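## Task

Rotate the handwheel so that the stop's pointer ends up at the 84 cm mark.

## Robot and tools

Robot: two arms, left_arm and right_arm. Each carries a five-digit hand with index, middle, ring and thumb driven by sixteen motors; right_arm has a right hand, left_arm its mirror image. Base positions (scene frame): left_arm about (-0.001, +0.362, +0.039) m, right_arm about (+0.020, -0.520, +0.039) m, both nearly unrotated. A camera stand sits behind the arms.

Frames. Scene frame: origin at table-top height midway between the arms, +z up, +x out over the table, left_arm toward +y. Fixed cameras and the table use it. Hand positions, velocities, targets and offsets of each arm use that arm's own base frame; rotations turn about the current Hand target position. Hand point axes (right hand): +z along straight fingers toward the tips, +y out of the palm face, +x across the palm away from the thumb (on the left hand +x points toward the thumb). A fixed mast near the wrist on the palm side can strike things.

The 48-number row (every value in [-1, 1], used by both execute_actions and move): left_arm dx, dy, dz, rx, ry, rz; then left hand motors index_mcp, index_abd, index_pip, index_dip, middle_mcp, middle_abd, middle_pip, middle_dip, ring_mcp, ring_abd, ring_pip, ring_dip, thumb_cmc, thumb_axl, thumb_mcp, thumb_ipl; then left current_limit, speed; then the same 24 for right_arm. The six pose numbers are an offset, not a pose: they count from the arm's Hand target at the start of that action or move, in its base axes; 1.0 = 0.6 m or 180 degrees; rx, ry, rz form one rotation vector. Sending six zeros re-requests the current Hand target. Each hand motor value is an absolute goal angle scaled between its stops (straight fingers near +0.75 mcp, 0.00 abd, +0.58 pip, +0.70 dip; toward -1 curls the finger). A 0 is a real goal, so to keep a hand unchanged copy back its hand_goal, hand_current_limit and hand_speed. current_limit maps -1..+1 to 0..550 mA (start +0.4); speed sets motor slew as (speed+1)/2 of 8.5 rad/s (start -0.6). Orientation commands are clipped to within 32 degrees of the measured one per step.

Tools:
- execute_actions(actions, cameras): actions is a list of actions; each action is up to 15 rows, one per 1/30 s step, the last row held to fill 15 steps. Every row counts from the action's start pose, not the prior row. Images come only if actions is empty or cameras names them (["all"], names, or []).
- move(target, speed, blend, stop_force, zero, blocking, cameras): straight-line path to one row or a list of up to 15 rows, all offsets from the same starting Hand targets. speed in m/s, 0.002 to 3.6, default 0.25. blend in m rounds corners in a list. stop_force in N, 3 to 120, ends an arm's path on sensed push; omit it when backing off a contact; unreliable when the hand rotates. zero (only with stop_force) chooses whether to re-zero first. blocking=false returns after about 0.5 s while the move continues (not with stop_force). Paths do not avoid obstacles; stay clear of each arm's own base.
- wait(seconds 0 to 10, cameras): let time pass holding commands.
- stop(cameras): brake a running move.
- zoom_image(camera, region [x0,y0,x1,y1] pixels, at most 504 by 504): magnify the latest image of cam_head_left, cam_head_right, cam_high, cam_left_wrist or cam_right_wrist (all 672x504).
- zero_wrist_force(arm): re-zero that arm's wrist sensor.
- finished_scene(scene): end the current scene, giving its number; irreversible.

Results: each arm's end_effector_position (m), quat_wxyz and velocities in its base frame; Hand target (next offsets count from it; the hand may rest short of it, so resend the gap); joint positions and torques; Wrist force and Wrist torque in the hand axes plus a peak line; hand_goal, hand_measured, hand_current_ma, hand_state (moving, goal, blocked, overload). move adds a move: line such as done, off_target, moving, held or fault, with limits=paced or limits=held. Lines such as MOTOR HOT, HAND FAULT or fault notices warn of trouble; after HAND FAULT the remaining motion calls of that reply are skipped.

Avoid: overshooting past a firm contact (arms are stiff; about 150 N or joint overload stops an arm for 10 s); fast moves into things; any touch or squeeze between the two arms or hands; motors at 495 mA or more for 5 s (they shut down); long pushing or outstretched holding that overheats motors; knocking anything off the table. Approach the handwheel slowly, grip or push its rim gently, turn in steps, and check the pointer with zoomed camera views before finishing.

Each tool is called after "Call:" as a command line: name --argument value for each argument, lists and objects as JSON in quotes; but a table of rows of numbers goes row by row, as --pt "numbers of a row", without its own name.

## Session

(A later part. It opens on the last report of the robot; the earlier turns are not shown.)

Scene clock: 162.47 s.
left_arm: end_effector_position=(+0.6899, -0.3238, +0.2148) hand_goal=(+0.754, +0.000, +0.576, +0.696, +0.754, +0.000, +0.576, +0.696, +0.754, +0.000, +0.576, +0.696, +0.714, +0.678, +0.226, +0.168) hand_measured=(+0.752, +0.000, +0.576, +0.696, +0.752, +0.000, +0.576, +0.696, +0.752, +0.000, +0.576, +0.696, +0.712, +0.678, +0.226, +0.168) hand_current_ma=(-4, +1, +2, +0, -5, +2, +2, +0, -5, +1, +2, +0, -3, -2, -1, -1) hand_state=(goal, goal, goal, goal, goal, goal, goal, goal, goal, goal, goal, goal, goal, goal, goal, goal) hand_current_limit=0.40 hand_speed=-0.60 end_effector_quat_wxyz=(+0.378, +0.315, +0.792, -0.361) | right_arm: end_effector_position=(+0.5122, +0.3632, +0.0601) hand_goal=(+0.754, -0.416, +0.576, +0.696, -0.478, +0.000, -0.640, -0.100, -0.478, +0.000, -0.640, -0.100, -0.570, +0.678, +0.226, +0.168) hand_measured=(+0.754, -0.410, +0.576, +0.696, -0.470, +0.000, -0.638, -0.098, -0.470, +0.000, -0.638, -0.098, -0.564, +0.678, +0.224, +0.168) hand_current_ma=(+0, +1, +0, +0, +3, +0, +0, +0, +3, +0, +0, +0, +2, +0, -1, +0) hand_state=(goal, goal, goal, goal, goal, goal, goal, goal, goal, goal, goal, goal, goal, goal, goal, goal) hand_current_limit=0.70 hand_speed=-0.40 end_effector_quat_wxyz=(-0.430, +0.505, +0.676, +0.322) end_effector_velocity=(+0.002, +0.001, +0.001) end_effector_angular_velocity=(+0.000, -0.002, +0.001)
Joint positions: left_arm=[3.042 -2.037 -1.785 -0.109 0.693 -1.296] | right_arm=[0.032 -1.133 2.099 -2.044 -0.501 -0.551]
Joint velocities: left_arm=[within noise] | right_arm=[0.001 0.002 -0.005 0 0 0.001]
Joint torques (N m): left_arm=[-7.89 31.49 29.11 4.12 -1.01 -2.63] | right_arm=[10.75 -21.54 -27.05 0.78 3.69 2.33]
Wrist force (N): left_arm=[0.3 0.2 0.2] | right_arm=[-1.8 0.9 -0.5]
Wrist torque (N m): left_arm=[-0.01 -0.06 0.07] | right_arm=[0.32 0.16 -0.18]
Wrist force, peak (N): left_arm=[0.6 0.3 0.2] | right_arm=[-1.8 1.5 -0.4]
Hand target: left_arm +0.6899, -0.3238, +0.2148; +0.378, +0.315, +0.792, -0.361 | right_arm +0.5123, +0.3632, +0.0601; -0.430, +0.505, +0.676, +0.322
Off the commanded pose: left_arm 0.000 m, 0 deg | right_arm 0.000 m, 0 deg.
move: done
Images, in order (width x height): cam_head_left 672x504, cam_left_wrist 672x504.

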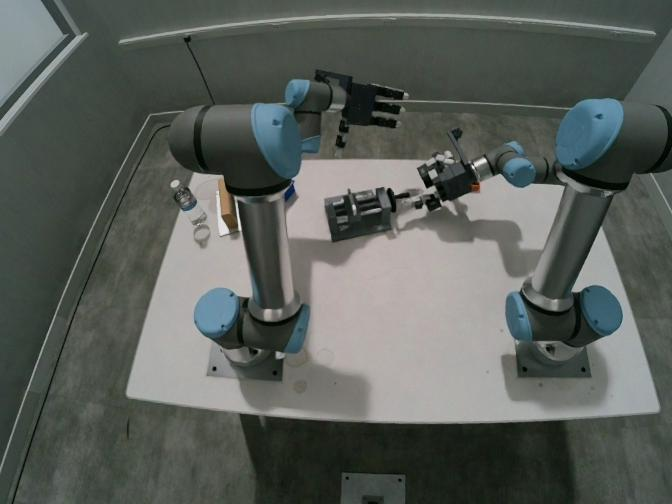

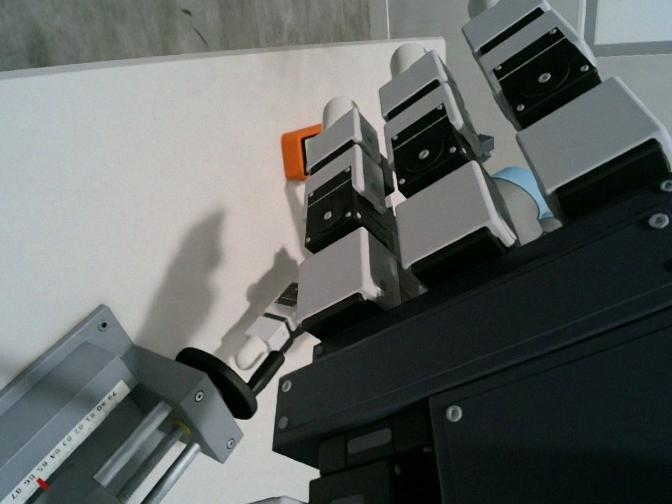

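Call:
move --pt "0 0 0 0 0 0 0.754 0 0.576 0.696 0.754 0 0.576 0.696 0.754 0 0.576 0.696 0.714 0.678 0.226 0.168 0.4 -0.6 -0.0189 -0.0055 0.0207 0 0 0 0.754 -0.417 0.576 0.696 -0.479 0 -0.64 -0.1 -0.479 0 -0.64 -0.1 -0.571 0.678 0.226 0.168 0.7 -0.4" --pt "0 0 0 0 0 0 0.754 0 0.576 0.696 0.754 0 0.576 0.696 0.754 0 0.576 0.696 0.714 0.678 0.226 0.168 0.4 -0.6 -0.0117 -0.0034 0.0255 0 0 0 0.754 -0.417 0.576 0.696 -0.479 0 -0.64 -0.1 -0.479 0 -0.64 -0.1 -0.571 0.678 0.226 0.168 0.7 -0.4" --pt "0 0 0 0 0 0 0.754 0 0.576 0.696 0.754 0 0.576 0.696 0.754 0 0.576 0.696 0.714 0.678 0.226 0.168 0.4 -0.6 0.0006 0.0002 0.0395 0 0 0 0.754 -0.417 0.576 0.696 -0.479 0 -0.64 -0.1 -0.479 0 -0.64 -0.1 -0.571 0.678 0.226 0.168 0.7 -0.4" --speed 0.06 --blend '[0.002,0.002,0]' --cameras '["cam_head_left","cam_left_wrist"]'

Call:
zoom_image --camera "cam_head_left" --region '[380, 160, 460, 220]'

Call:
zoom_image --camera "cam_left_wrist" --region '[170, 310, 310, 430]'

Call:
zoom_image --camera "cam_left_wrist" --region '[0, 424, 80, 504]'

Scene clock: 238.90 s.
left_arm: end_effector_position=(+0.6899, -0.3238, +0.2148) hand_goal=(+0.754, +0.000, +0.576, +0.696, +0.754, +0.000, +0.576, +0.696, +0.754, +0.000, +0.576, +0.696, +0.714, +0.678, +0.226, +0.168) hand_measured=(+0.752, +0.000, +0.576, +0.696, +0.752, +0.000, +0.576, +0.696, +0.752, +0.000, +0.576, +0.696, +0.712, +0.678, +0.226, +0.168) hand_current_ma=(-4, +1, +2, +0, -5, +2, +2, +0, -5, +1, +2, +0, -3, -2, -1, -1) hand_state=(goal, goal, goal, goal, goal, goal, goal, goal, goal, goal, goal, goal, goal, goal, goal, goal) hand_current_limit=0.40 hand_speed=-0.60 end_effector_quat_wxyz=(+0.378, +0.315, +0.792, -0.361) | right_arm: end_effector_position=(+0.5126, +0.3633, +0.0837) hand_goal=(+0.754, -0.416, +0.576, +0.696, -0.478, +0.000, -0.640, -0.100, -0.478, +0.000, -0.640, -0.100, -0.570, +0.678, +0.226, +0.168) hand_measured=(+0.784, -0.378, +0.592, +0.702, -0.470, +0.000, -0.638, -0.098, -0.470, +0.000, -0.638, -0.098, -0.564, +0.678, +0.224, +0.168) hand_current_ma=(+28, +29, +9, +1, +3, +0, +0, +0, +3, +0, +0, +0, +2, +0, -1, +0) hand_state=(blocked, blocked, goal, goal, goal, goal, goal, goal, goal, goal, goal, goal, goal, goal, goal, goal) hand_current_limit=0.70 hand_speed=-0.40 end_effector_quat_wxyz=(-0.430, +0.505, +0.676, +0.322)
Joint positions: left_arm=[3.042 -2.037 -1.785 -0.109 0.693 -1.296] | right_arm=[0.032 -1.184 2.086 -1.98 -0.501 -0.55]
Joint torques (N m): left_arm=[-5.48 32.21 27.65 4 -1.86 -2.36] | right_arm=[11.54 -39 -26.78 0.13 4.9 2.36]
Wrist force (N): left_arm=[0.5 0.0 -0.2] | right_arm=[-4.7 -1.0 -1.5]
Wrist torque (N m): left_arm=[0.00 -0.10 0.09] | right_arm=[0.54 -0.10 -0.44]
Wrist force, peak (N): left_arm=[0.9 0.2 0.1] | right_arm=[-5.1 -1.1 -1.8]
Hand target: left_arm +0.6899, -0.3238, +0.2148; +0.378, +0.315, +0.792, -0.361 | right_arm +0.5127, +0.3634, +0.0838; -0.430, +0.505, +0.676, +0.322
Off the commanded pose: left_arm 0.000 m, 0 deg | right_arm 0.000 m, 0 deg.
move: done
Images, in order (width x height): cam_head_left 672x504, cam_left_wrist 672x504.

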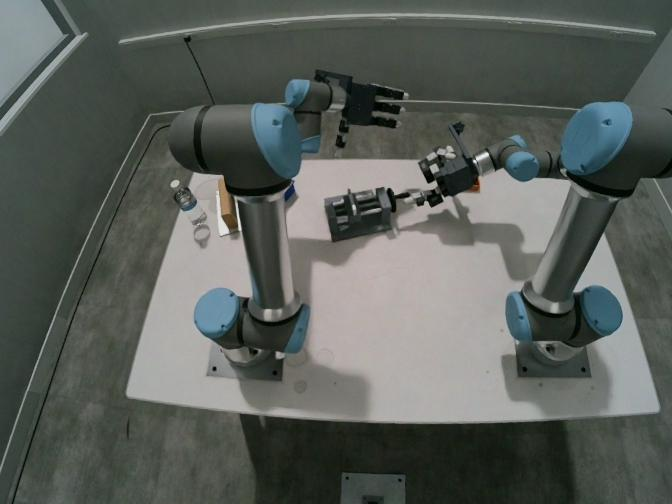

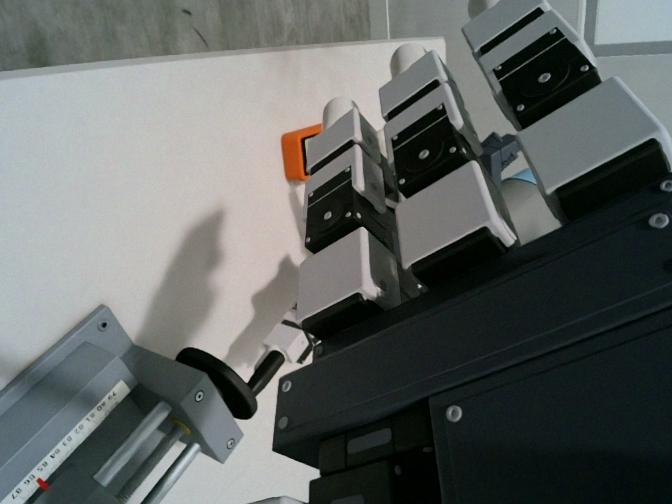

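Scaled by 6.300 from the camera's 672x504 image, which has a finer 960x720 frame.

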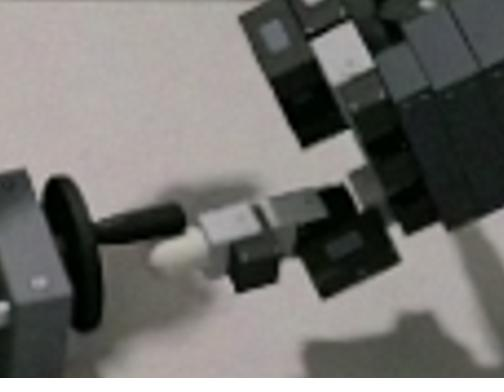

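Scaled by 3.600 from the camera's 672x504 image, which has a finer 960x720 frame.

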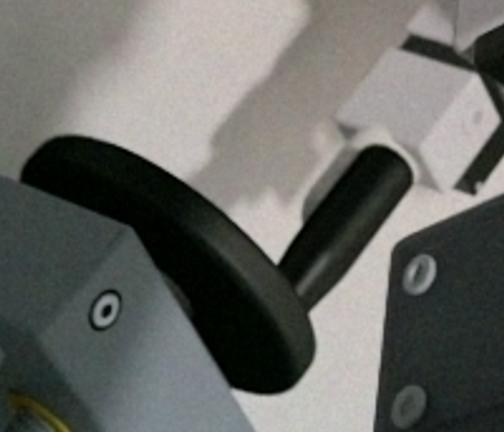

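Scaled by 6.300 from the camera's 672x504 image, which has a finer 960x720 frame.

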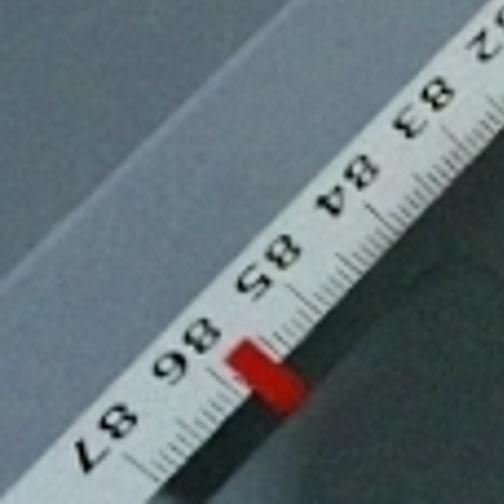

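Call:
move --pt "0 0 0 0 0 0 0.754 0 0.576 0.696 0.754 0 0.576 0.696 0.754 0 0.576 0.696 0.714 0.678 0.226 0.168 0.4 -0.6 -0.0147 -0.0043 -0.0055 0 0 0 0.754 -0.417 0.576 0.696 -0.479 0 -0.64 -0.1 -0.479 0 -0.64 -0.1 -0.571 0.678 0.226 0.168 0.7 -0.4" --pt "0 0 0 0 0 0 0.754 0 0.576 0.696 0.754 0 0.576 0.696 0.754 0 0.576 0.696 0.714 0.678 0.226 0.168 0.4 -0.6 -0.0099 -0.0029 0.0012 0 0 0 0.754 -0.417 0.576 0.696 -0.479 0 -0.64 -0.1 -0.479 0 -0.64 -0.1 -0.571 0.678 0.226 0.168 0.7 -0.4" --pt "0 0 0 0 0 0 0.754 0 0.576 0.696 0.754 0 0.576 0.696 0.754 0 0.576 0.696 0.714 0.678 0.226 0.168 0.4 -0.6 -0.0048 -0.0014 0.0033 0 0 0 0.754 -0.417 0.576 0.696 -0.479 0 -0.64 -0.1 -0.479 0 -0.64 -0.1 -0.571 0.678 0.226 0.168 0.7 -0.4" --pt "0 0 0 0 0 0 0.754 0 0.576 0.696 0.754 0 0.576 0.696 0.754 0 0.576 0.696 0.714 0.678 0.226 0.168 0.4 -0.6 0.0093 0.0027 0.0128 0 0 0 0.754 -0.417 0.576 0.696 -0.479 0 -0.64 -0.1 -0.479 0 -0.64 -0.1 -0.571 0.678 0.226 0.168 0.7 -0.4" --pt "0 0 0 0 0 0 0.754 0 0.576 0.696 0.754 0 0.576 0.696 0.754 0 0.576 0.696 0.714 0.678 0.226 0.168 0.4 -0.6 0.0256 0.0074 0.0168 0 0 0 0.754 -0.417 0.576 0.696 -0.479 0 -0.64 -0.1 -0.479 0 -0.64 -0.1 -0.571 0.678 0.226 0.168 0.7 -0.4" --speed 0.06 --blend '[0.002,0.002,0.002,0.003,0]' --cameras '["cam_head_left","cam_left_wrist"]'

Call:
zoom_image --camera "cam_head_left" --region '[380, 160, 460, 220]'

Call:
zoom_image --camera "cam_left_wrist" --region '[170, 310, 310, 430]'

Call:
zoom_image --camera "cam_left_wrist" --region '[0, 424, 80, 504]'

Scene clock: 271.93 s.
left_arm: end_effector_position=(+0.6899, -0.3238, +0.2148) hand_goal=(+0.754, +0.000, +0.576, +0.696, +0.754, +0.000, +0.576, +0.696, +0.754, +0.000, +0.576, +0.696, +0.714, +0.678, +0.226, +0.168) hand_measured=(+0.752, +0.000, +0.576, +0.696, +0.752, +0.000, +0.576, +0.696, +0.752, +0.000, +0.576, +0.696, +0.712, +0.678, +0.226, +0.168) hand_current_ma=(-4, +1, +2, +0, -5, +2, +2, +0, -5, +1, +2, +0, -3, -2, -1, -1) hand_state=(goal, goal, goal, goal, goal, goal, goal, goal, goal, goal, goal, goal, goal, goal, goal, goal) hand_current_limit=0.40 hand_speed=-0.60 end_effector_quat_wxyz=(+0.378, +0.315, +0.792, -0.361) | right_arm: end_effector_position=(+0.5279, +0.3678, +0.0938) hand_goal=(+0.754, -0.416, +0.576, +0.696, -0.478, +0.000, -0.640, -0.100, -0.478, +0.000, -0.640, -0.100, -0.570, +0.678, +0.226, +0.168) hand_measured=(+0.800, -0.388, +0.604, +0.708, -0.470, +0.000, -0.638, -0.098, -0.470, +0.000, -0.638, -0.098, -0.564, +0.678, +0.224, +0.168) hand_current_ma=(+57, +18, +20, +5, +3, +0, +0, +0, +3, +0, +0, +0, +2, +0, -1, +0) hand_state=(blocked, blocked, blocked, goal, goal, goal, goal, goal, goal, goal, goal, goal, goal, goal, goal, goal) hand_current_limit=0.70 hand_speed=-0.40 end_effector_quat_wxyz=(-0.430, +0.505, +0.676, +0.322)
Joint positions: left_arm=[3.042 -2.037 -1.785 -0.109 0.693 -1.296] | right_arm=[0.04 -1.176 2.036 -1.951 -0.497 -0.536]
Joint torques (N m): left_arm=[-4.3 32.5 27.25 4.26 -1.84 -2.4] | right_arm=[9.54 -23.53 -29.54 0.37 4.28 2.37]
Wrist force (N): left_arm=[0.6 0.0 -0.1] | right_arm=[-2.4 -1.9 -0.5]
Wrist torque (N m): left_arm=[-0.02 -0.11 0.09] | right_arm=[0.53 0.10 -0.29]
Wrist force, peak (N): left_arm=[0.9 0.1 -0.4] | right_arm=[-5.2 -1.1 -1.5]
Hand target: left_arm +0.6899, -0.3238, +0.2148; +0.378, +0.315, +0.792, -0.361 | right_arm +0.5280, +0.3678, +0.0939; -0.430, +0.505, +0.676, +0.322
Off the commanded pose: left_arm 0.000 m, 0 deg | right_arm 0.000 m, 0 deg.
move: done; blend cut to 0.0017 m at target 2, 0.0017 m at target 3
Images, in order (width x height): cam_head_left 672x504, cam_left_wrist 672x504.

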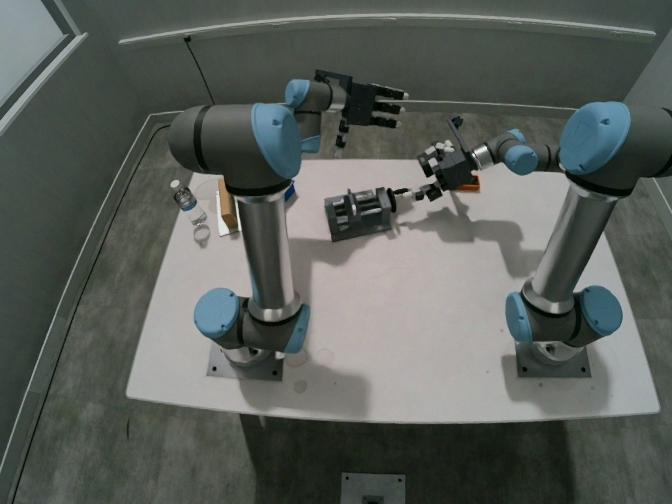

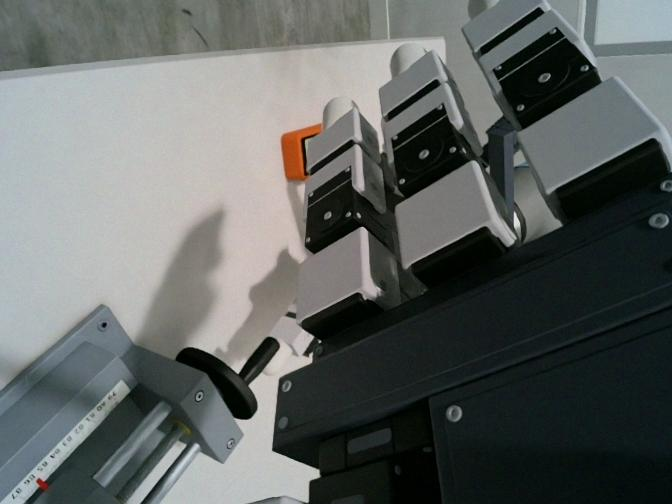

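Scaled by 6.300 from the camera's 672x504 image, which has a finer 960x720 frame.

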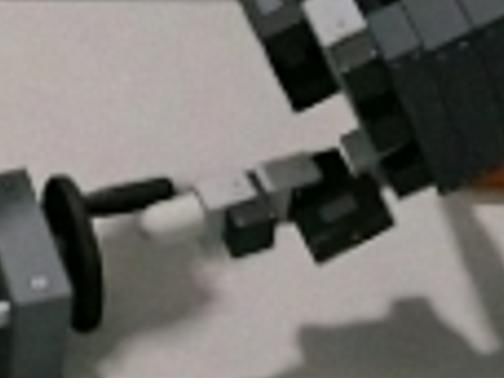

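Scaled by 3.600 from the camera's 672x504 image, which has a finer 960x720 frame.

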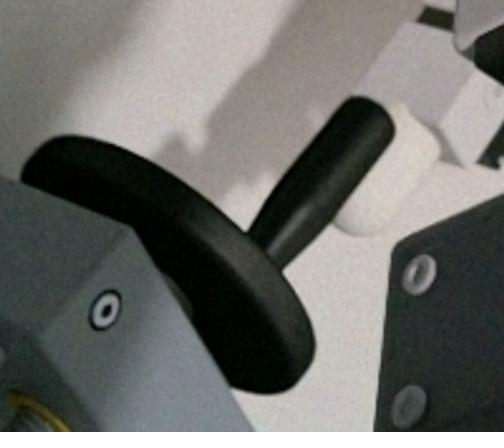

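Scaled by 6.300 from the camera's 672x504 image, which has a finer 960x720 frame.

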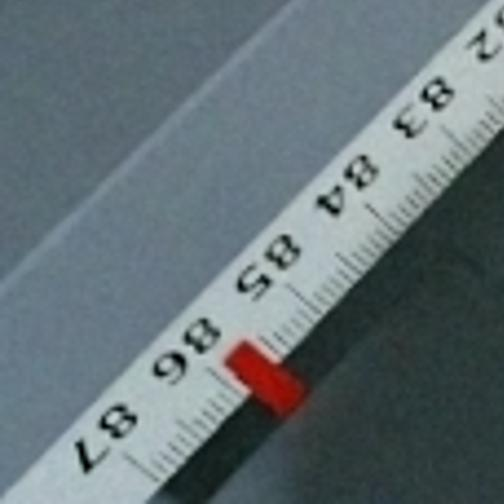

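Call:
move --pt "0 0 0 0 0 0 0.754 0 0.576 0.696 0.754 0 0.576 0.696 0.754 0 0.576 0.696 0.714 0.678 0.226 0.168 0.4 -0.6 0.0162 0.0047 0.002 0 0 0 0.754 -0.417 0.576 0.696 -0.479 0 -0.64 -0.1 -0.479 0 -0.64 -0.1 -0.571 0.678 0.226 0.168 0.7 -0.4" --pt "0 0 0 0 0 0 0.754 0 0.576 0.696 0.754 0 0.576 0.696 0.754 0 0.576 0.696 0.714 0.678 0.226 0.168 0.4 -0.6 0.0301 0.0087 -0.0023 0 0 0 0.754 -0.417 0.576 0.696 -0.479 0 -0.64 -0.1 -0.479 0 -0.64 -0.1 -0.571 0.678 0.226 0.168 0.7 -0.4" --pt "0 0 0 0 0 0 0.754 0 0.576 0.696 0.754 0 0.576 0.696 0.754 0 0.576 0.696 0.714 0.678 0.226 0.168 0.4 -0.6 0.0237 0.0068 0.011 0 0 0 0.754 -0.417 0.576 0.696 -0.479 0 -0.64 -0.1 -0.479 0 -0.64 -0.1 -0.571 0.678 0.226 0.168 0.7 -0.4" --pt "0 0 0 0 0 0 0.754 0 0.576 0.696 0.754 0 0.576 0.696 0.754 0 0.576 0.696 0.714 0.678 0.226 0.168 0.4 -0.6 0.036 0.0104 0.0025 0 0 0 0.754 -0.417 0.576 0.696 -0.479 0 -0.64 -0.1 -0.479 0 -0.64 -0.1 -0.571 0.678 0.226 0.168 0.7 -0.4" --pt "0 0 0 0 0 0 0.754 0 0.576 0.696 0.754 0 0.576 0.696 0.754 0 0.576 0.696 0.714 0.678 0.226 0.168 0.4 -0.6 0.0312 0.009 0.0108 0 0 0 0.754 -0.417 0.576 0.696 -0.479 0 -0.64 -0.1 -0.479 0 -0.64 -0.1 -0.571 0.678 0.226 0.168 0.7 -0.4" --pt "0 0 0 0 0 0 0.754 0 0.576 0.696 0.754 0 0.576 0.696 0.754 0 0.576 0.696 0.714 0.678 0.226 0.168 0.4 -0.6 0.0452 0.013 0 0 0 0 0.754 -0.417 0.576 0.696 -0.479 0 -0.64 -0.1 -0.479 0 -0.64 -0.1 -0.571 0.678 0.226 0.168 0.7 -0.4" --pt "0 0 0 0 0 0 0.754 0 0.576 0.696 0.754 0 0.576 0.696 0.754 0 0.576 0.696 0.714 0.678 0.226 0.168 0.4 -0.6 0.0544 0.0157 -0.0157 0 0 0 0.754 -0.417 0.576 0.696 -0.479 0 -0.64 -0.1 -0.479 0 -0.64 -0.1 -0.571 0.678 0.226 0.168 0.7 -0.4" --speed 0.06 --blend '[0.003,0.001,0.001,0.001,0.001,0.002,0]' --cameras '["cam_head_left","cam_left_wrist"]'

Call:
zoom_image --camera "cam_head_left" --region '[380, 160, 460, 220]'

Call:
zoom_image --camera "cam_left_wrist" --region '[170, 310, 310, 430]'

Scene clock: 327.80 s.
left_arm: end_effector_position=(+0.6899, -0.3238, +0.2148) hand_goal=(+0.754, +0.000, +0.576, +0.696, +0.754, +0.000, +0.576, +0.696, +0.754, +0.000, +0.576, +0.696, +0.714, +0.678, +0.226, +0.168) hand_measured=(+0.752, +0.000, +0.576, +0.696, +0.752, +0.000, +0.576, +0.696, +0.752, +0.000, +0.576, +0.696, +0.712, +0.678, +0.226, +0.168) hand_current_ma=(-4, +1, +2, +0, -5, +2, +2, +0, -5, +1, +2, +0, -3, -2, -1, -1) hand_state=(goal, goal, goal, goal, goal, goal, goal, goal, goal, goal, goal, goal, goal, goal, goal, goal) hand_current_limit=0.40 hand_speed=-0.60 end_effector_quat_wxyz=(+0.378, +0.315, +0.792, -0.361) | right_arm: end_effector_position=(+0.5606, +0.3772, +0.0845) hand_goal=(+0.754, -0.416, +0.576, +0.696, -0.478, +0.000, -0.640, -0.100, -0.478, +0.000, -0.640, -0.100, -0.570, +0.678, +0.226, +0.168) hand_measured=(+0.748, -0.446, +0.574, +0.696, -0.470, +0.000, -0.638, -0.098, -0.470, +0.000, -0.638, -0.098, -0.564, +0.678, +0.224, +0.168) hand_current_ma=(-1, -20, +0, +0, +3, +0, +0, +0, +3, +0, +0, +0, +2, +0, -1, +0) hand_state=(goal, blocked, goal, goal, goal, goal, goal, goal, goal, goal, goal, goal, goal, goal, goal, goal) hand_current_limit=0.70 hand_speed=-0.40 end_effector_quat_wxyz=(-0.430, +0.505, +0.676, +0.322)
Joint positions: left_arm=[3.042 -2.037 -1.785 -0.109 0.693 -1.296] | right_arm=[0.055 -1.096 1.945 -1.965 -0.49 -0.508]
Joint torques (N m): left_arm=[-2.86 33.82 26.32 4.4 -1.95 -2.24] | right_arm=[11.22 -24.43 -28.66 -4.34 3.17 2.53]
Wrist force (N): left_arm=[0.3 0.1 -0.2] | right_arm=[-0.6 1.4 -1.0]
Wrist torque (N m): left_arm=[0.00 -0.08 0.07] | right_arm=[0.32 0.28 -0.09]
Wrist force, peak (N): left_arm=[0.8 0.4 -0.1] | right_arm=[-2.8 -2.4 -0.6]
Hand target: left_arm +0.6899, -0.3238, +0.2148; +0.378, +0.315, +0.792, -0.361 | right_arm +0.5607, +0.3772, +0.0844; -0.430, +0.505, +0.676, +0.322
Off the commanded pose: left_arm 0.000 m, 0 deg | right_arm 0.000 m, 0 deg.
move: done
Images, in order (width x height): cam_head_left 672x504, cam_left_wrist 672x504.

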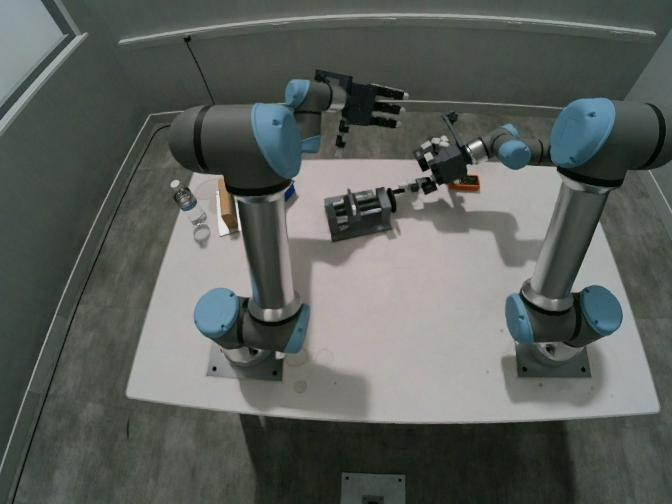

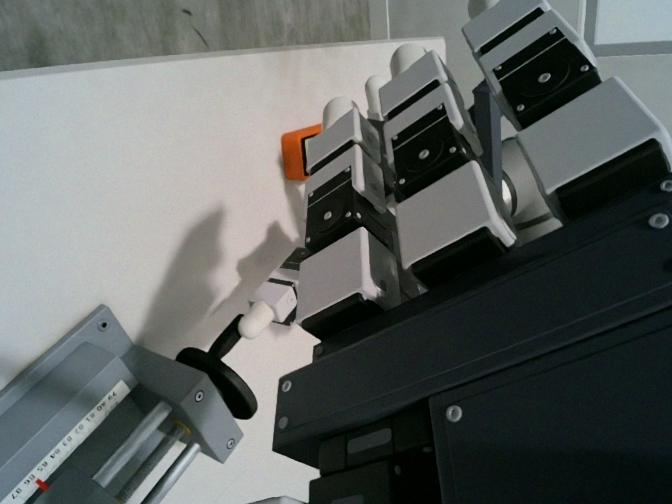

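Scaled by 6.300 from the camera's 672x504 image, which has a finer 960x720 frame.

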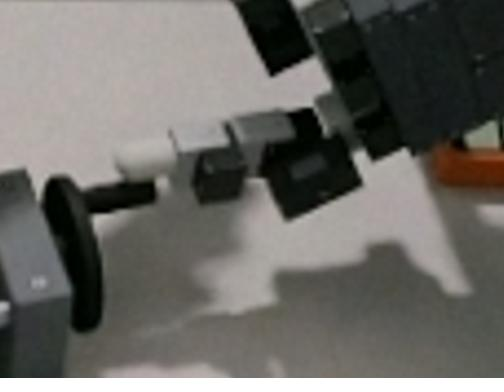

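Scaled by 3.600 from the camera's 672x504 image, which has a finer 960x720 frame.

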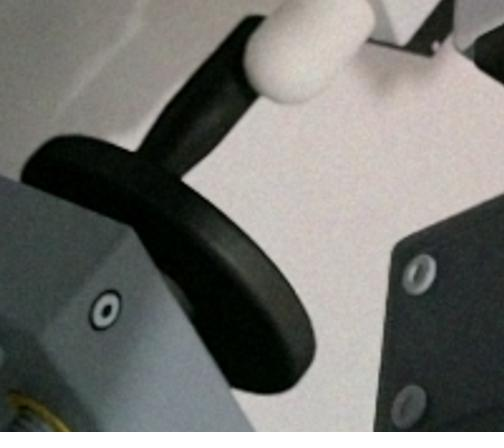

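Call:
move --pt "0 0 0 0 0 0 0.754 0 0.576 0.696 0.754 0 0.576 0.696 0.754 0 0.576 0.696 0.714 0.678 0.226 0.168 0.4 -0.6 0.0069 0.002 -0.0137 0 0 0 0.754 -0.417 0.576 0.696 -0.479 0 -0.64 -0.1 -0.479 0 -0.64 -0.1 -0.571 0.678 0.226 0.168 0.7 -0.4" --pt "0 0 0 0 0 0 0.754 0 0.576 0.696 0.754 0 0.576 0.696 0.754 0 0.576 0.696 0.714 0.678 0.226 0.168 0.4 -0.6 0.0093 0.0027 -0.0258 0 0 0 0.754 -0.417 0.576 0.696 -0.479 0 -0.64 -0.1 -0.479 0 -0.64 -0.1 -0.571 0.678 0.226 0.168 0.7 -0.4" --pt "0 0 0 0 0 0 0.754 0 0.576 0.696 0.754 0 0.576 0.696 0.754 0 0.576 0.696 0.714 0.678 0.226 0.168 0.4 -0.6 0.0098 0.0028 -0.0422 0 0 0 0.754 -0.417 0.576 0.696 -0.479 0 -0.64 -0.1 -0.479 0 -0.64 -0.1 -0.571 0.678 0.226 0.168 0.7 -0.4" --pt "0 0 0 0 0 0 0.754 0 0.576 0.696 0.754 0 0.576 0.696 0.754 0 0.576 0.696 0.714 0.678 0.226 0.168 0.4 -0.6 0.005 0.0014 -0.0242 0 0 0 0.754 -0.417 0.576 0.696 -0.479 0 -0.64 -0.1 -0.479 0 -0.64 -0.1 -0.571 0.678 0.226 0.168 0.7 -0.4" --pt "0 0 0 0 0 0 0.754 0 0.576 0.696 0.754 0 0.576 0.696 0.754 0 0.576 0.696 0.714 0.678 0.226 0.168 0.4 -0.6 -0.0019 -0.0006 -0.0402 0 0 0 0.754 -0.417 0.576 0.696 -0.479 0 -0.64 -0.1 -0.479 0 -0.64 -0.1 -0.571 0.678 0.226 0.168 0.7 -0.4" --pt "0 0 0 0 0 0 0.754 0 0.576 0.696 0.754 0 0.576 0.696 0.754 0 0.576 0.696 0.714 0.678 0.226 0.168 0.4 -0.6 -0.003 -0.0009 -0.0558 0 0 0 0.754 -0.417 0.576 0.696 -0.479 0 -0.64 -0.1 -0.479 0 -0.64 -0.1 -0.571 0.678 0.226 0.168 0.7 -0.4" --pt "0 0 0 0 0 0 0.754 0 0.576 0.696 0.754 0 0.576 0.696 0.754 0 0.576 0.696 0.714 0.678 0.226 0.168 0.4 -0.6 -0.0104 -0.003 -0.07 0 0 0 0.754 -0.417 0.576 0.696 -0.479 0 -0.64 -0.1 -0.479 0 -0.64 -0.1 -0.571 0.678 0.226 0.168 0.7 -0.4" --pt "0 0 0 0 0 0 0.754 0 0.576 0.696 0.754 0 0.576 0.696 0.754 0 0.576 0.696 0.714 0.678 0.226 0.168 0.4 -0.6 -0.0231 -0.0067 -0.0802 0 0 0 0.754 -0.417 0.576 0.696 -0.479 0 -0.64 -0.1 -0.479 0 -0.64 -0.1 -0.571 0.678 0.226 0.168 0.7 -0.4" --pt "0 0 0 0 0 0 0.754 0 0.576 0.696 0.754 0 0.576 0.696 0.754 0 0.576 0.696 0.714 0.678 0.226 0.168 0.4 -0.6 -0.0127 -0.0037 -0.0835 0 0 0 0.754 -0.417 0.576 0.696 -0.479 0 -0.64 -0.1 -0.479 0 -0.64 -0.1 -0.571 0.678 0.226 0.168 0.7 -0.4" --pt "0 0 0 0 0 0 0.754 0 0.576 0.696 0.754 0 0.576 0.696 0.754 0 0.576 0.696 0.714 0.678 0.226 0.168 0.4 -0.6 -0.0408 -0.0118 -0.086 0 0 0 0.754 -0.417 0.576 0.696 -0.479 0 -0.64 -0.1 -0.479 0 -0.64 -0.1 -0.571 0.678 0.226 0.168 0.7 -0.4" --pt "0 0 0 0 0 0 0.754 0 0.576 0.696 0.754 0 0.576 0.696 0.754 0 0.576 0.696 0.714 0.678 0.226 0.168 0.4 -0.6 -0.062 -0.0179 -0.0862 0 0 0 0.754 -0.417 0.576 0.696 -0.479 0 -0.64 -0.1 -0.479 0 -0.64 -0.1 -0.571 0.678 0.226 0.168 0.7 -0.4" --pt "0 0 0 0 0 0 0.754 0 0.576 0.696 0.754 0 0.576 0.696 0.754 0 0.576 0.696 0.714 0.678 0.226 0.168 0.4 -0.6 -0.0717 -0.0207 -0.0802 0 0 0 0.754 -0.417 0.576 0.696 -0.479 0 -0.64 -0.1 -0.479 0 -0.64 -0.1 -0.571 0.678 0.226 0.168 0.7 -0.4" --speed 0.06 --blend '[0.003,0.003,0.001,0.001,0.003,0.003,0.003,0.001,0.001,0.003,0.003,0]' --cameras '["cam_head_left","cam_left_wrist"]'

Call:
zoom_image --camera "cam_head_left" --region '[380, 160, 460, 220]'

Call:
zoom_image --camera "cam_left_wrist" --region '[170, 310, 310, 430]'

Call:
zoom_image --camera "cam_left_wrist" --region '[0, 424, 80, 504]'

Scene clock: 363.67 s.
left_arm: end_effector_position=(+0.6899, -0.3238, +0.2148) hand_goal=(+0.754, +0.000, +0.576, +0.696, +0.754, +0.000, +0.576, +0.696, +0.754, +0.000, +0.576, +0.696, +0.714, +0.678, +0.226, +0.168) hand_measured=(+0.752, +0.000, +0.576, +0.696, +0.752, +0.000, +0.576, +0.696, +0.752, +0.000, +0.576, +0.696, +0.712, +0.678, +0.226, +0.168) hand_current_ma=(-4, +1, +2, +0, -5, +2, +2, +0, -5, +1, +2, +0, -3, -2, -1, -1) hand_state=(goal, goal, goal, goal, goal, goal, goal, goal, goal, goal, goal, goal, goal, goal, goal, goal) hand_current_limit=0.40 hand_speed=-0.60 end_effector_quat_wxyz=(+0.378, +0.315, +0.792, -0.361) | right_arm: end_effector_position=(+0.5178, +0.3648, +0.0363) hand_goal=(+0.754, -0.416, +0.576, +0.696, -0.478, +0.000, -0.640, -0.100, -0.478, +0.000, -0.640, -0.100, -0.570, +0.678, +0.226, +0.168) hand_measured=(+0.752, -0.404, +0.574, +0.694, -0.470, +0.000, -0.638, -0.098, -0.470, +0.000, -0.638, -0.098, -0.564, +0.678, +0.224, +0.168) hand_current_ma=(+0, +4, +0, +0, +3, +0, +0, +0, +3, +0, +0, +0, +2, +0, -1, +0) hand_state=(goal, goal, goal, goal, goal, goal, goal, goal, goal, goal, goal, goal, goal, goal, goal, goal) hand_current_limit=0.70 hand_speed=-0.40 end_effector_quat_wxyz=(-0.430, +0.505, +0.676, +0.322)
Joint positions: left_arm=[3.042 -2.037 -1.785 -0.109 0.693 -1.296] | right_arm=[0.035 -1.069 2.091 -2.104 -0.5 -0.545]
Joint torques (N m): left_arm=[-1.4 34.66 26.55 4.59 -1.85 -2.13] | right_arm=[-11.37 -39.32 -3.84 0.8 -0.94 -3]
Wrist force (N): left_arm=[0.5 0.0 -0.2] | right_arm=[-1.7 1.2 -0.7]
Wrist torque (N m): left_arm=[0.00 -0.10 0.08] | right_arm=[0.37 0.16 0.00]
Wrist force, peak (N): left_arm=[0.9 0.1 -0.3] | right_arm=[-3.4 4.2 -2.7]
Hand target: left_arm +0.6899, -0.3238, +0.2148; +0.378, +0.315, +0.792, -0.361 | right_arm +0.5177, +0.3648, +0.0363; -0.430, +0.505, +0.676, +0.322
Off the commanded pose: left_arm 0.000 m, 0 deg | right_arm 0.000 m, 0 deg.
move: done
Images, in order (width x height): cam_head_left 672x504, cam_left_wrist 672x504.

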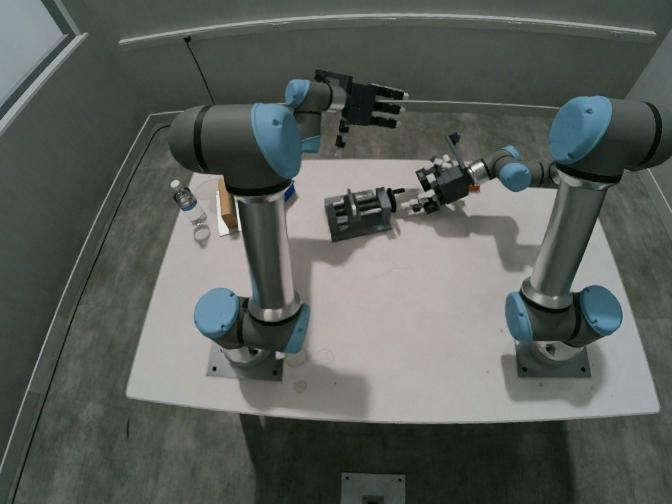

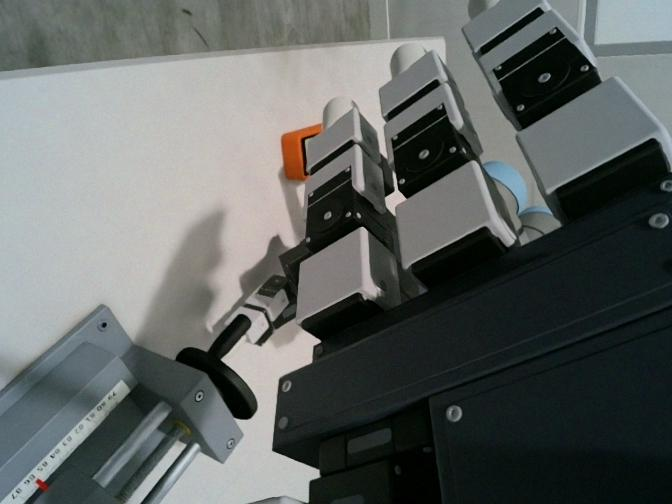

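Scaled by 6.300 from the camera's 672x504 image, which has a finer 960x720 frame.

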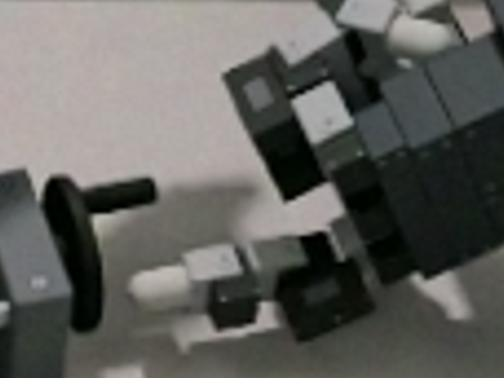

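Scaled by 3.600 from the camera's 672x504 image, which has a finer 960x720 frame.

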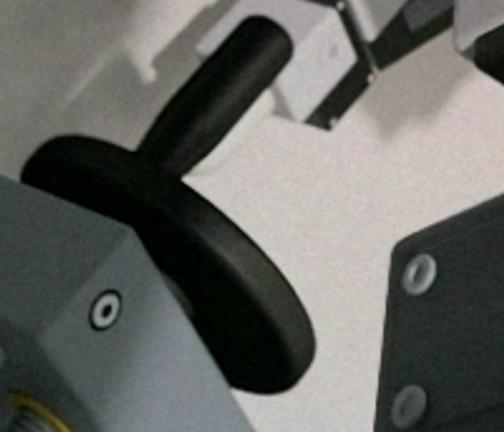

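Scaled by 6.300 from the camera's 672x504 image, which has a finer 960x720 frame.

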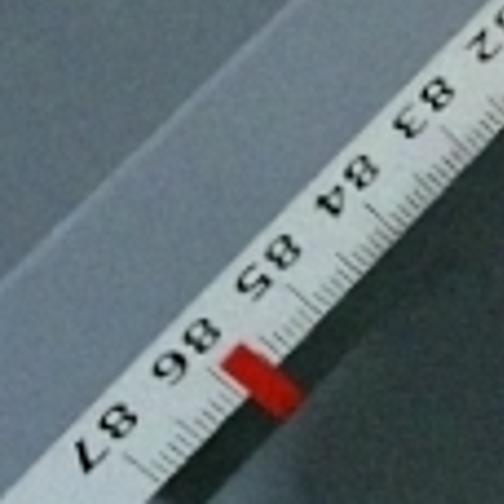

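Call:
move --pt "0 0 0 0 0 0 0.754 0 0.576 0.696 0.754 0 0.576 0.696 0.754 0 0.576 0.696 0.714 0.678 0.226 0.168 0.4 -0.6 0.0362 0.0104 0.0793 0 0 0 0.754 -0.417 0.576 0.696 -0.479 0 -0.64 -0.1 -0.479 0 -0.64 -0.1 -0.571 0.678 0.226 0.168 0.7 -0.4" --pt "0 0 0 0 0 0 0.754 0 0.576 0.696 0.754 0 0.576 0.696 0.754 0 0.576 0.696 0.714 0.678 0.226 0.168 0.4 -0.6 0.0586 0.0169 0.0918 0 0 0 0.754 -0.417 0.576 0.696 -0.479 0 -0.64 -0.1 -0.479 0 -0.64 -0.1 -0.571 0.678 0.226 0.168 0.7 -0.4" --pt "0 0 0 0 0 0 0.754 0 0.576 0.696 0.754 0 0.576 0.696 0.754 0 0.576 0.696 0.714 0.678 0.226 0.168 0.4 -0.6 0.0637 0.0184 0.08 0 0 0 0.754 -0.417 0.576 0.696 -0.479 0 -0.64 -0.1 -0.479 0 -0.64 -0.1 -0.571 0.678 0.226 0.168 0.7 -0.4" --pt "0 0 0 0 0 0 0.754 0 0.576 0.696 0.754 0 0.576 0.696 0.754 0 0.576 0.696 0.714 0.678 0.226 0.168 0.4 -0.6 0.0666 0.0192 0.0677 0 0 0 0.754 -0.417 0.576 0.696 -0.479 0 -0.64 -0.1 -0.479 0 -0.64 -0.1 -0.571 0.678 0.226 0.168 0.7 -0.4" --pt "0 0 0 0 0 0 0.754 0 0.576 0.696 0.754 0 0.576 0.696 0.754 0 0.576 0.696 0.714 0.678 0.226 0.168 0.4 -0.6 0.069 0.0199 0.0558 0 0 0 0.754 -0.417 0.576 0.696 -0.479 0 -0.64 -0.1 -0.479 0 -0.64 -0.1 -0.571 0.678 0.226 0.168 0.7 -0.4" --pt "0 0 0 0 0 0 0.754 0 0.576 0.696 0.754 0 0.576 0.696 0.754 0 0.576 0.696 0.714 0.678 0.226 0.168 0.4 -0.6 0.0685 0.0198 0.044 0 0 0 0.754 -0.417 0.576 0.696 -0.479 0 -0.64 -0.1 -0.479 0 -0.64 -0.1 -0.571 0.678 0.226 0.168 0.7 -0.4" --speed '[0.12,0.08,0.06,0.06,0.06,0.06]' --blend '[0.005,0.003,0.003,0.003,0.003,0]' --cameras '["cam_head_left","cam_left_wrist"]'

Call:
zoom_image --camera "cam_head_left" --region '[380, 160, 460, 220]'

Call:
zoom_image --camera "cam_left_wrist" --region '[170, 310, 310, 430]'

Scene clock: 422.33 s.
left_arm: end_effector_position=(+0.6899, -0.3238, +0.2148) hand_goal=(+0.754, +0.000, +0.576, +0.696, +0.754, +0.000, +0.576, +0.696, +0.754, +0.000, +0.576, +0.696, +0.714, +0.678, +0.226, +0.168) hand_measured=(+0.752, +0.000, +0.576, +0.696, +0.752, +0.000, +0.576, +0.696, +0.752, +0.000, +0.576, +0.696, +0.712, +0.678, +0.226, +0.168) hand_current_ma=(-4, +1, +2, +0, -5, +2, +2, +0, -5, +1, +2, +0, -3, -2, -1, -1) hand_state=(goal, goal, goal, goal, goal, goal, goal, goal, goal, goal, goal, goal, goal, goal, goal, goal) hand_current_limit=0.40 hand_speed=-0.60 end_effector_quat_wxyz=(+0.378, +0.315, +0.792, -0.361) | right_arm: end_effector_position=(+0.5587, +0.3767, +0.0629) hand_goal=(+0.754, -0.416, +0.576, +0.696, -0.478, +0.000, -0.640, -0.100, -0.478, +0.000, -0.640, -0.100, -0.570, +0.678, +0.226, +0.168) hand_measured=(+0.730, -0.448, +0.562, +0.692, -0.470, +0.000, -0.638, -0.098, -0.470, +0.000, -0.638, -0.098, -0.564, +0.678, +0.224, +0.168) hand_current_ma=(-20, -22, -6, -1, +3, +0, +0, +0, +3, +0, +0, +0, +2, +0, -1, +0) hand_state=(blocked, blocked, goal, goal, goal, goal, goal, goal, goal, goal, goal, goal, goal, goal, goal, goal) hand_current_limit=0.70 hand_speed=-0.40 end_effector_quat_wxyz=(-0.430, +0.505, +0.676, +0.322)
Joint positions: left_arm=[3.042 -2.037 -1.785 -0.109 0.693 -1.296] | right_arm=[0.054 -1.057 1.961 -2.018 -0.491 -0.509]
Joint torques (N m): left_arm=[0.22 36.18 26.09 4.51 -1.81 -2.04] | right_arm=[12.41 -25.83 -4.26 -4.07 3.33 2.58]
Wrist force (N): left_arm=[0.4 0.1 -0.1] | right_arm=[-1.0 2.8 -3.2]
Wrist torque (N m): left_arm=[-0.01 -0.09 0.08] | right_arm=[0.46 0.25 -0.11]
Wrist force, peak (N): left_arm=[1.0 0.0 -0.3] | right_arm=[-1.0 2.8 -3.2]
Hand target: left_arm +0.6899, -0.3238, +0.2148; +0.378, +0.315, +0.792, -0.361 | right_arm +0.5588, +0.3767, +0.0627; -0.430, +0.505, +0.676, +0.322
Off the commanded pose: left_arm 0.000 m, 0 deg | right_arm 0.000 m, 0 deg.
move: done
Images, in order (width x height): cam_head_left 672x504, cam_left_wrist 672x504.

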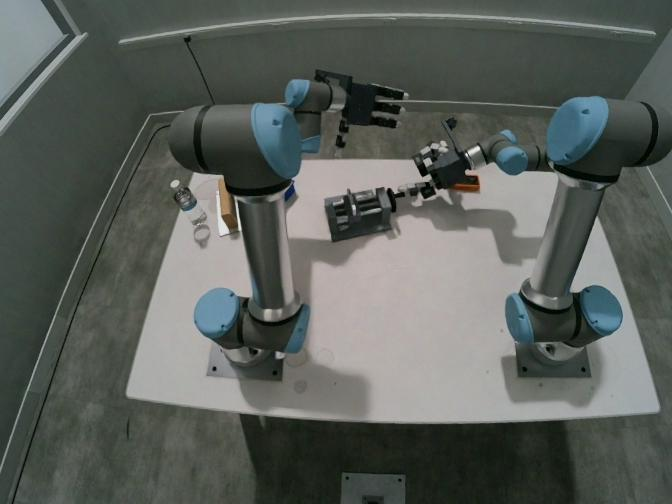

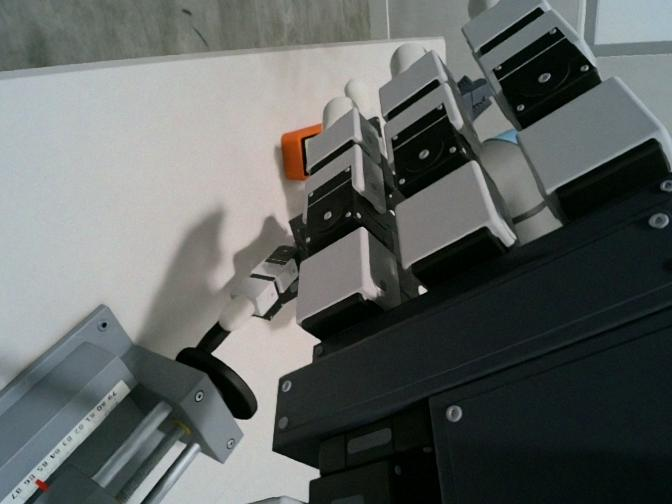

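Scaled by 6.300 from the camera's 672x504 image, which has a finer 960x720 frame.

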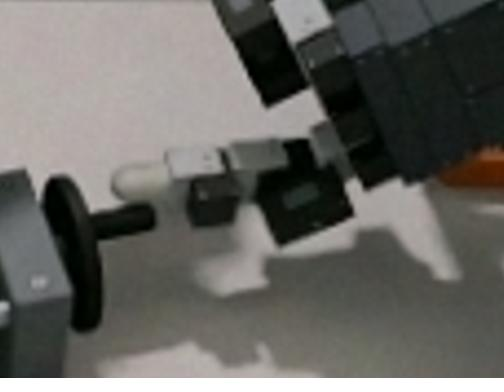

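Scaled by 3.600 from the camera's 672x504 image, which has a finer 960x720 frame.

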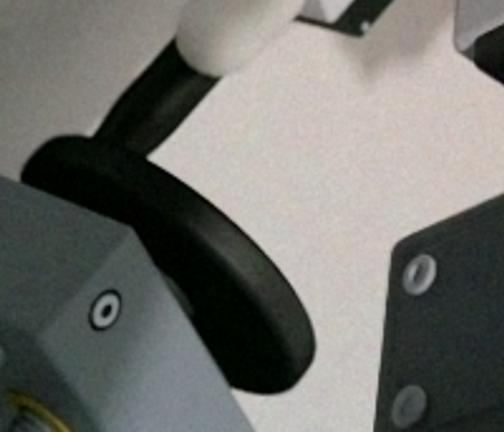

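Call:
move --pt "0 0 0 0 0 0 0.754 0 0.576 0.696 0.754 0 0.576 0.696 0.754 0 0.576 0.696 0.714 0.678 0.226 0.168 0.4 -0.6 -0.0083 -0.0024 0.0187 0 0 0 0.754 -0.417 0.576 0.696 -0.479 0 -0.64 -0.1 -0.479 0 -0.64 -0.1 -0.571 0.678 0.226 0.168 0.7 -0.4" --pt "0 0 0 0 0 0 0.754 0 0.576 0.696 0.754 0 0.576 0.696 0.754 0 0.576 0.696 0.714 0.678 0.226 0.168 0.4 -0.6 -0.0157 -0.0045 0.0053 0 0 0 0.754 -0.417 0.576 0.696 -0.479 0 -0.64 -0.1 -0.479 0 -0.64 -0.1 -0.571 0.678 0.226 0.168 0.7 -0.4" --pt "0 0 0 0 0 0 0.754 0 0.576 0.696 0.754 0 0.576 0.696 0.754 0 0.576 0.696 0.714 0.678 0.226 0.168 0.4 -0.6 -0.0154 -0.0044 -0.0085 0 0 0 0.754 -0.417 0.576 0.696 -0.479 0 -0.64 -0.1 -0.479 0 -0.64 -0.1 -0.571 0.678 0.226 0.168 0.7 -0.4" --pt "0 0 0 0 0 0 0.754 0 0.576 0.696 0.754 0 0.576 0.696 0.754 0 0.576 0.696 0.714 0.678 0.226 0.168 0.4 -0.6 -0.0207 -0.006 -0.021 0 0 0 0.754 -0.417 0.576 0.696 -0.479 0 -0.64 -0.1 -0.479 0 -0.64 -0.1 -0.571 0.678 0.226 0.168 0.7 -0.4" --pt "0 0 0 0 0 0 0.754 0 0.576 0.696 0.754 0 0.576 0.696 0.754 0 0.576 0.696 0.714 0.678 0.226 0.168 0.4 -0.6 -0.0307 -0.0089 -0.03 0 0 0 0.754 -0.417 0.576 0.696 -0.479 0 -0.64 -0.1 -0.479 0 -0.64 -0.1 -0.571 0.678 0.226 0.168 0.7 -0.4" --speed 0.06 --blend '[0.001,0.002,0.003,0.003,0]' --cameras '["cam_head_left","cam_left_wrist"]'

Call:
zoom_image --camera "cam_head_left" --region '[380, 160, 460, 220]'

Call:
zoom_image --camera "cam_left_wrist" --region '[170, 290, 310, 410]'

Scene clock: 510.47 s.
left_arm: end_effector_position=(+0.6899, -0.3238, +0.2148) hand_goal=(+0.754, +0.000, +0.576, +0.696, +0.754, +0.000, +0.576, +0.696, +0.754, +0.000, +0.576, +0.696, +0.714, +0.678, +0.226, +0.168) hand_measured=(+0.752, +0.000, +0.576, +0.696, +0.752, +0.000, +0.576, +0.696, +0.752, +0.000, +0.576, +0.696, +0.712, +0.678, +0.226, +0.168) hand_current_ma=(-4, +1, +2, +0, -5, +2, +2, +0, -5, +1, +2, +0, -3, -2, -1, -1) hand_state=(goal, goal, goal, goal, goal, goal, goal, goal, goal, goal, goal, goal, goal, goal, goal, goal) hand_current_limit=0.40 hand_speed=-0.60 end_effector_quat_wxyz=(+0.378, +0.315, +0.792, -0.361) | right_arm: end_effector_position=(+0.5404, +0.3714, +0.0448) hand_goal=(+0.754, -0.416, +0.576, +0.696, -0.478, +0.000, -0.640, -0.100, -0.478, +0.000, -0.640, -0.100, -0.570, +0.678, +0.226, +0.168) hand_measured=(+0.714, -0.452, +0.554, +0.688, -0.470, +0.000, -0.638, -0.098, -0.470, +0.000, -0.638, -0.098, -0.564, +0.678, +0.224, +0.168) hand_current_ma=(-43, -27, -14, -3, +3, +0, +0, +0, +3, +0, +0, +0, +2, +0, -1, +0) hand_state=(blocked, blocked, blocked, goal, goal, goal, goal, goal, goal, goal, goal, goal, goal, goal, goal, goal) hand_current_limit=0.70 hand_speed=-0.40 end_effector_quat_wxyz=(-0.430, +0.505, +0.676, +0.322)
Joint positions: left_arm=[3.042 -2.037 -1.785 -0.109 0.693 -1.296] | right_arm=[0.046 -1.051 2.022 -2.071 -0.494 -0.525]
Joint torques (N m): left_arm=[3.07 38.15 25.04 4.06 -1.45 -1.89] | right_arm=[-9.2 -23.5 -4.2 -3.48 -1.42 -3.03]
Wrist force (N): left_arm=[0.5 0.2 -0.2] | right_arm=[-1.2 3.7 -3.1]
Wrist torque (N m): left_arm=[0.02 -0.10 0.08] | right_arm=[0.39 0.23 0.08]
Wrist force, peak (N): left_arm=[1.0 0.3 -0.2] | right_arm=[-1.0 3.8 -3.3]
Hand target: left_arm +0.6899, -0.3238, +0.2148; +0.378, +0.315, +0.792, -0.361 | right_arm +0.5403, +0.3713, +0.0447; -0.430, +0.505, +0.676, +0.322
Off the commanded pose: left_arm 0.000 m, 0 deg | right_arm 0.000 m, 0 deg.
move: done
Images, in order (width x height): cam_head_left 672x504, cam_left_wrist 672x504.

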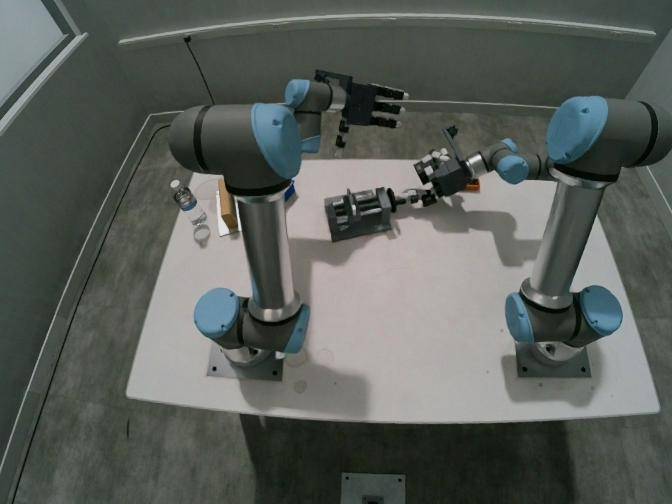

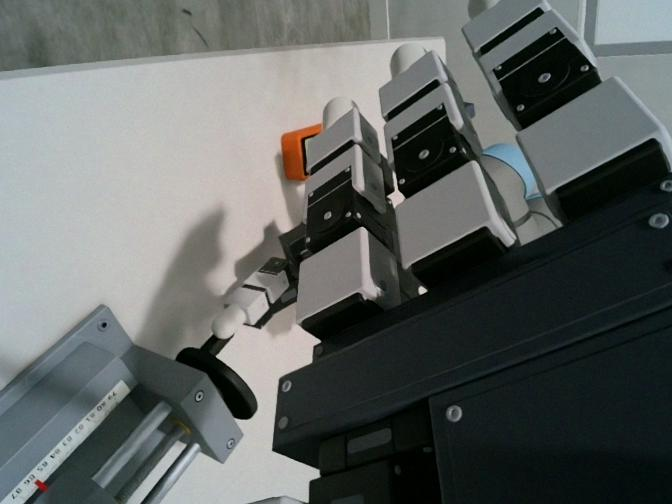

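Scaled by 6.300 from the camera's 672x504 image, which has a finer 960x720 frame.

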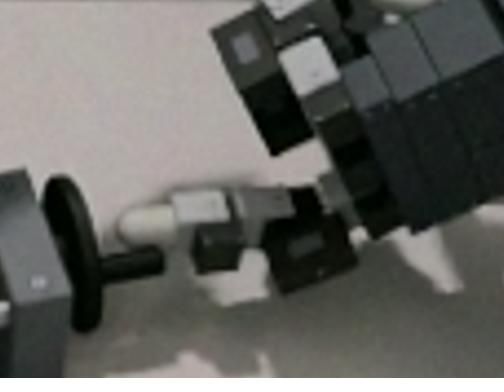

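Scaled by 3.600 from the camera's 672x504 image, which has a finer 960x720 frame.

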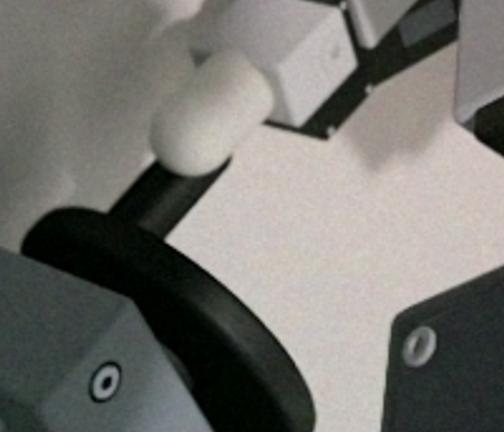

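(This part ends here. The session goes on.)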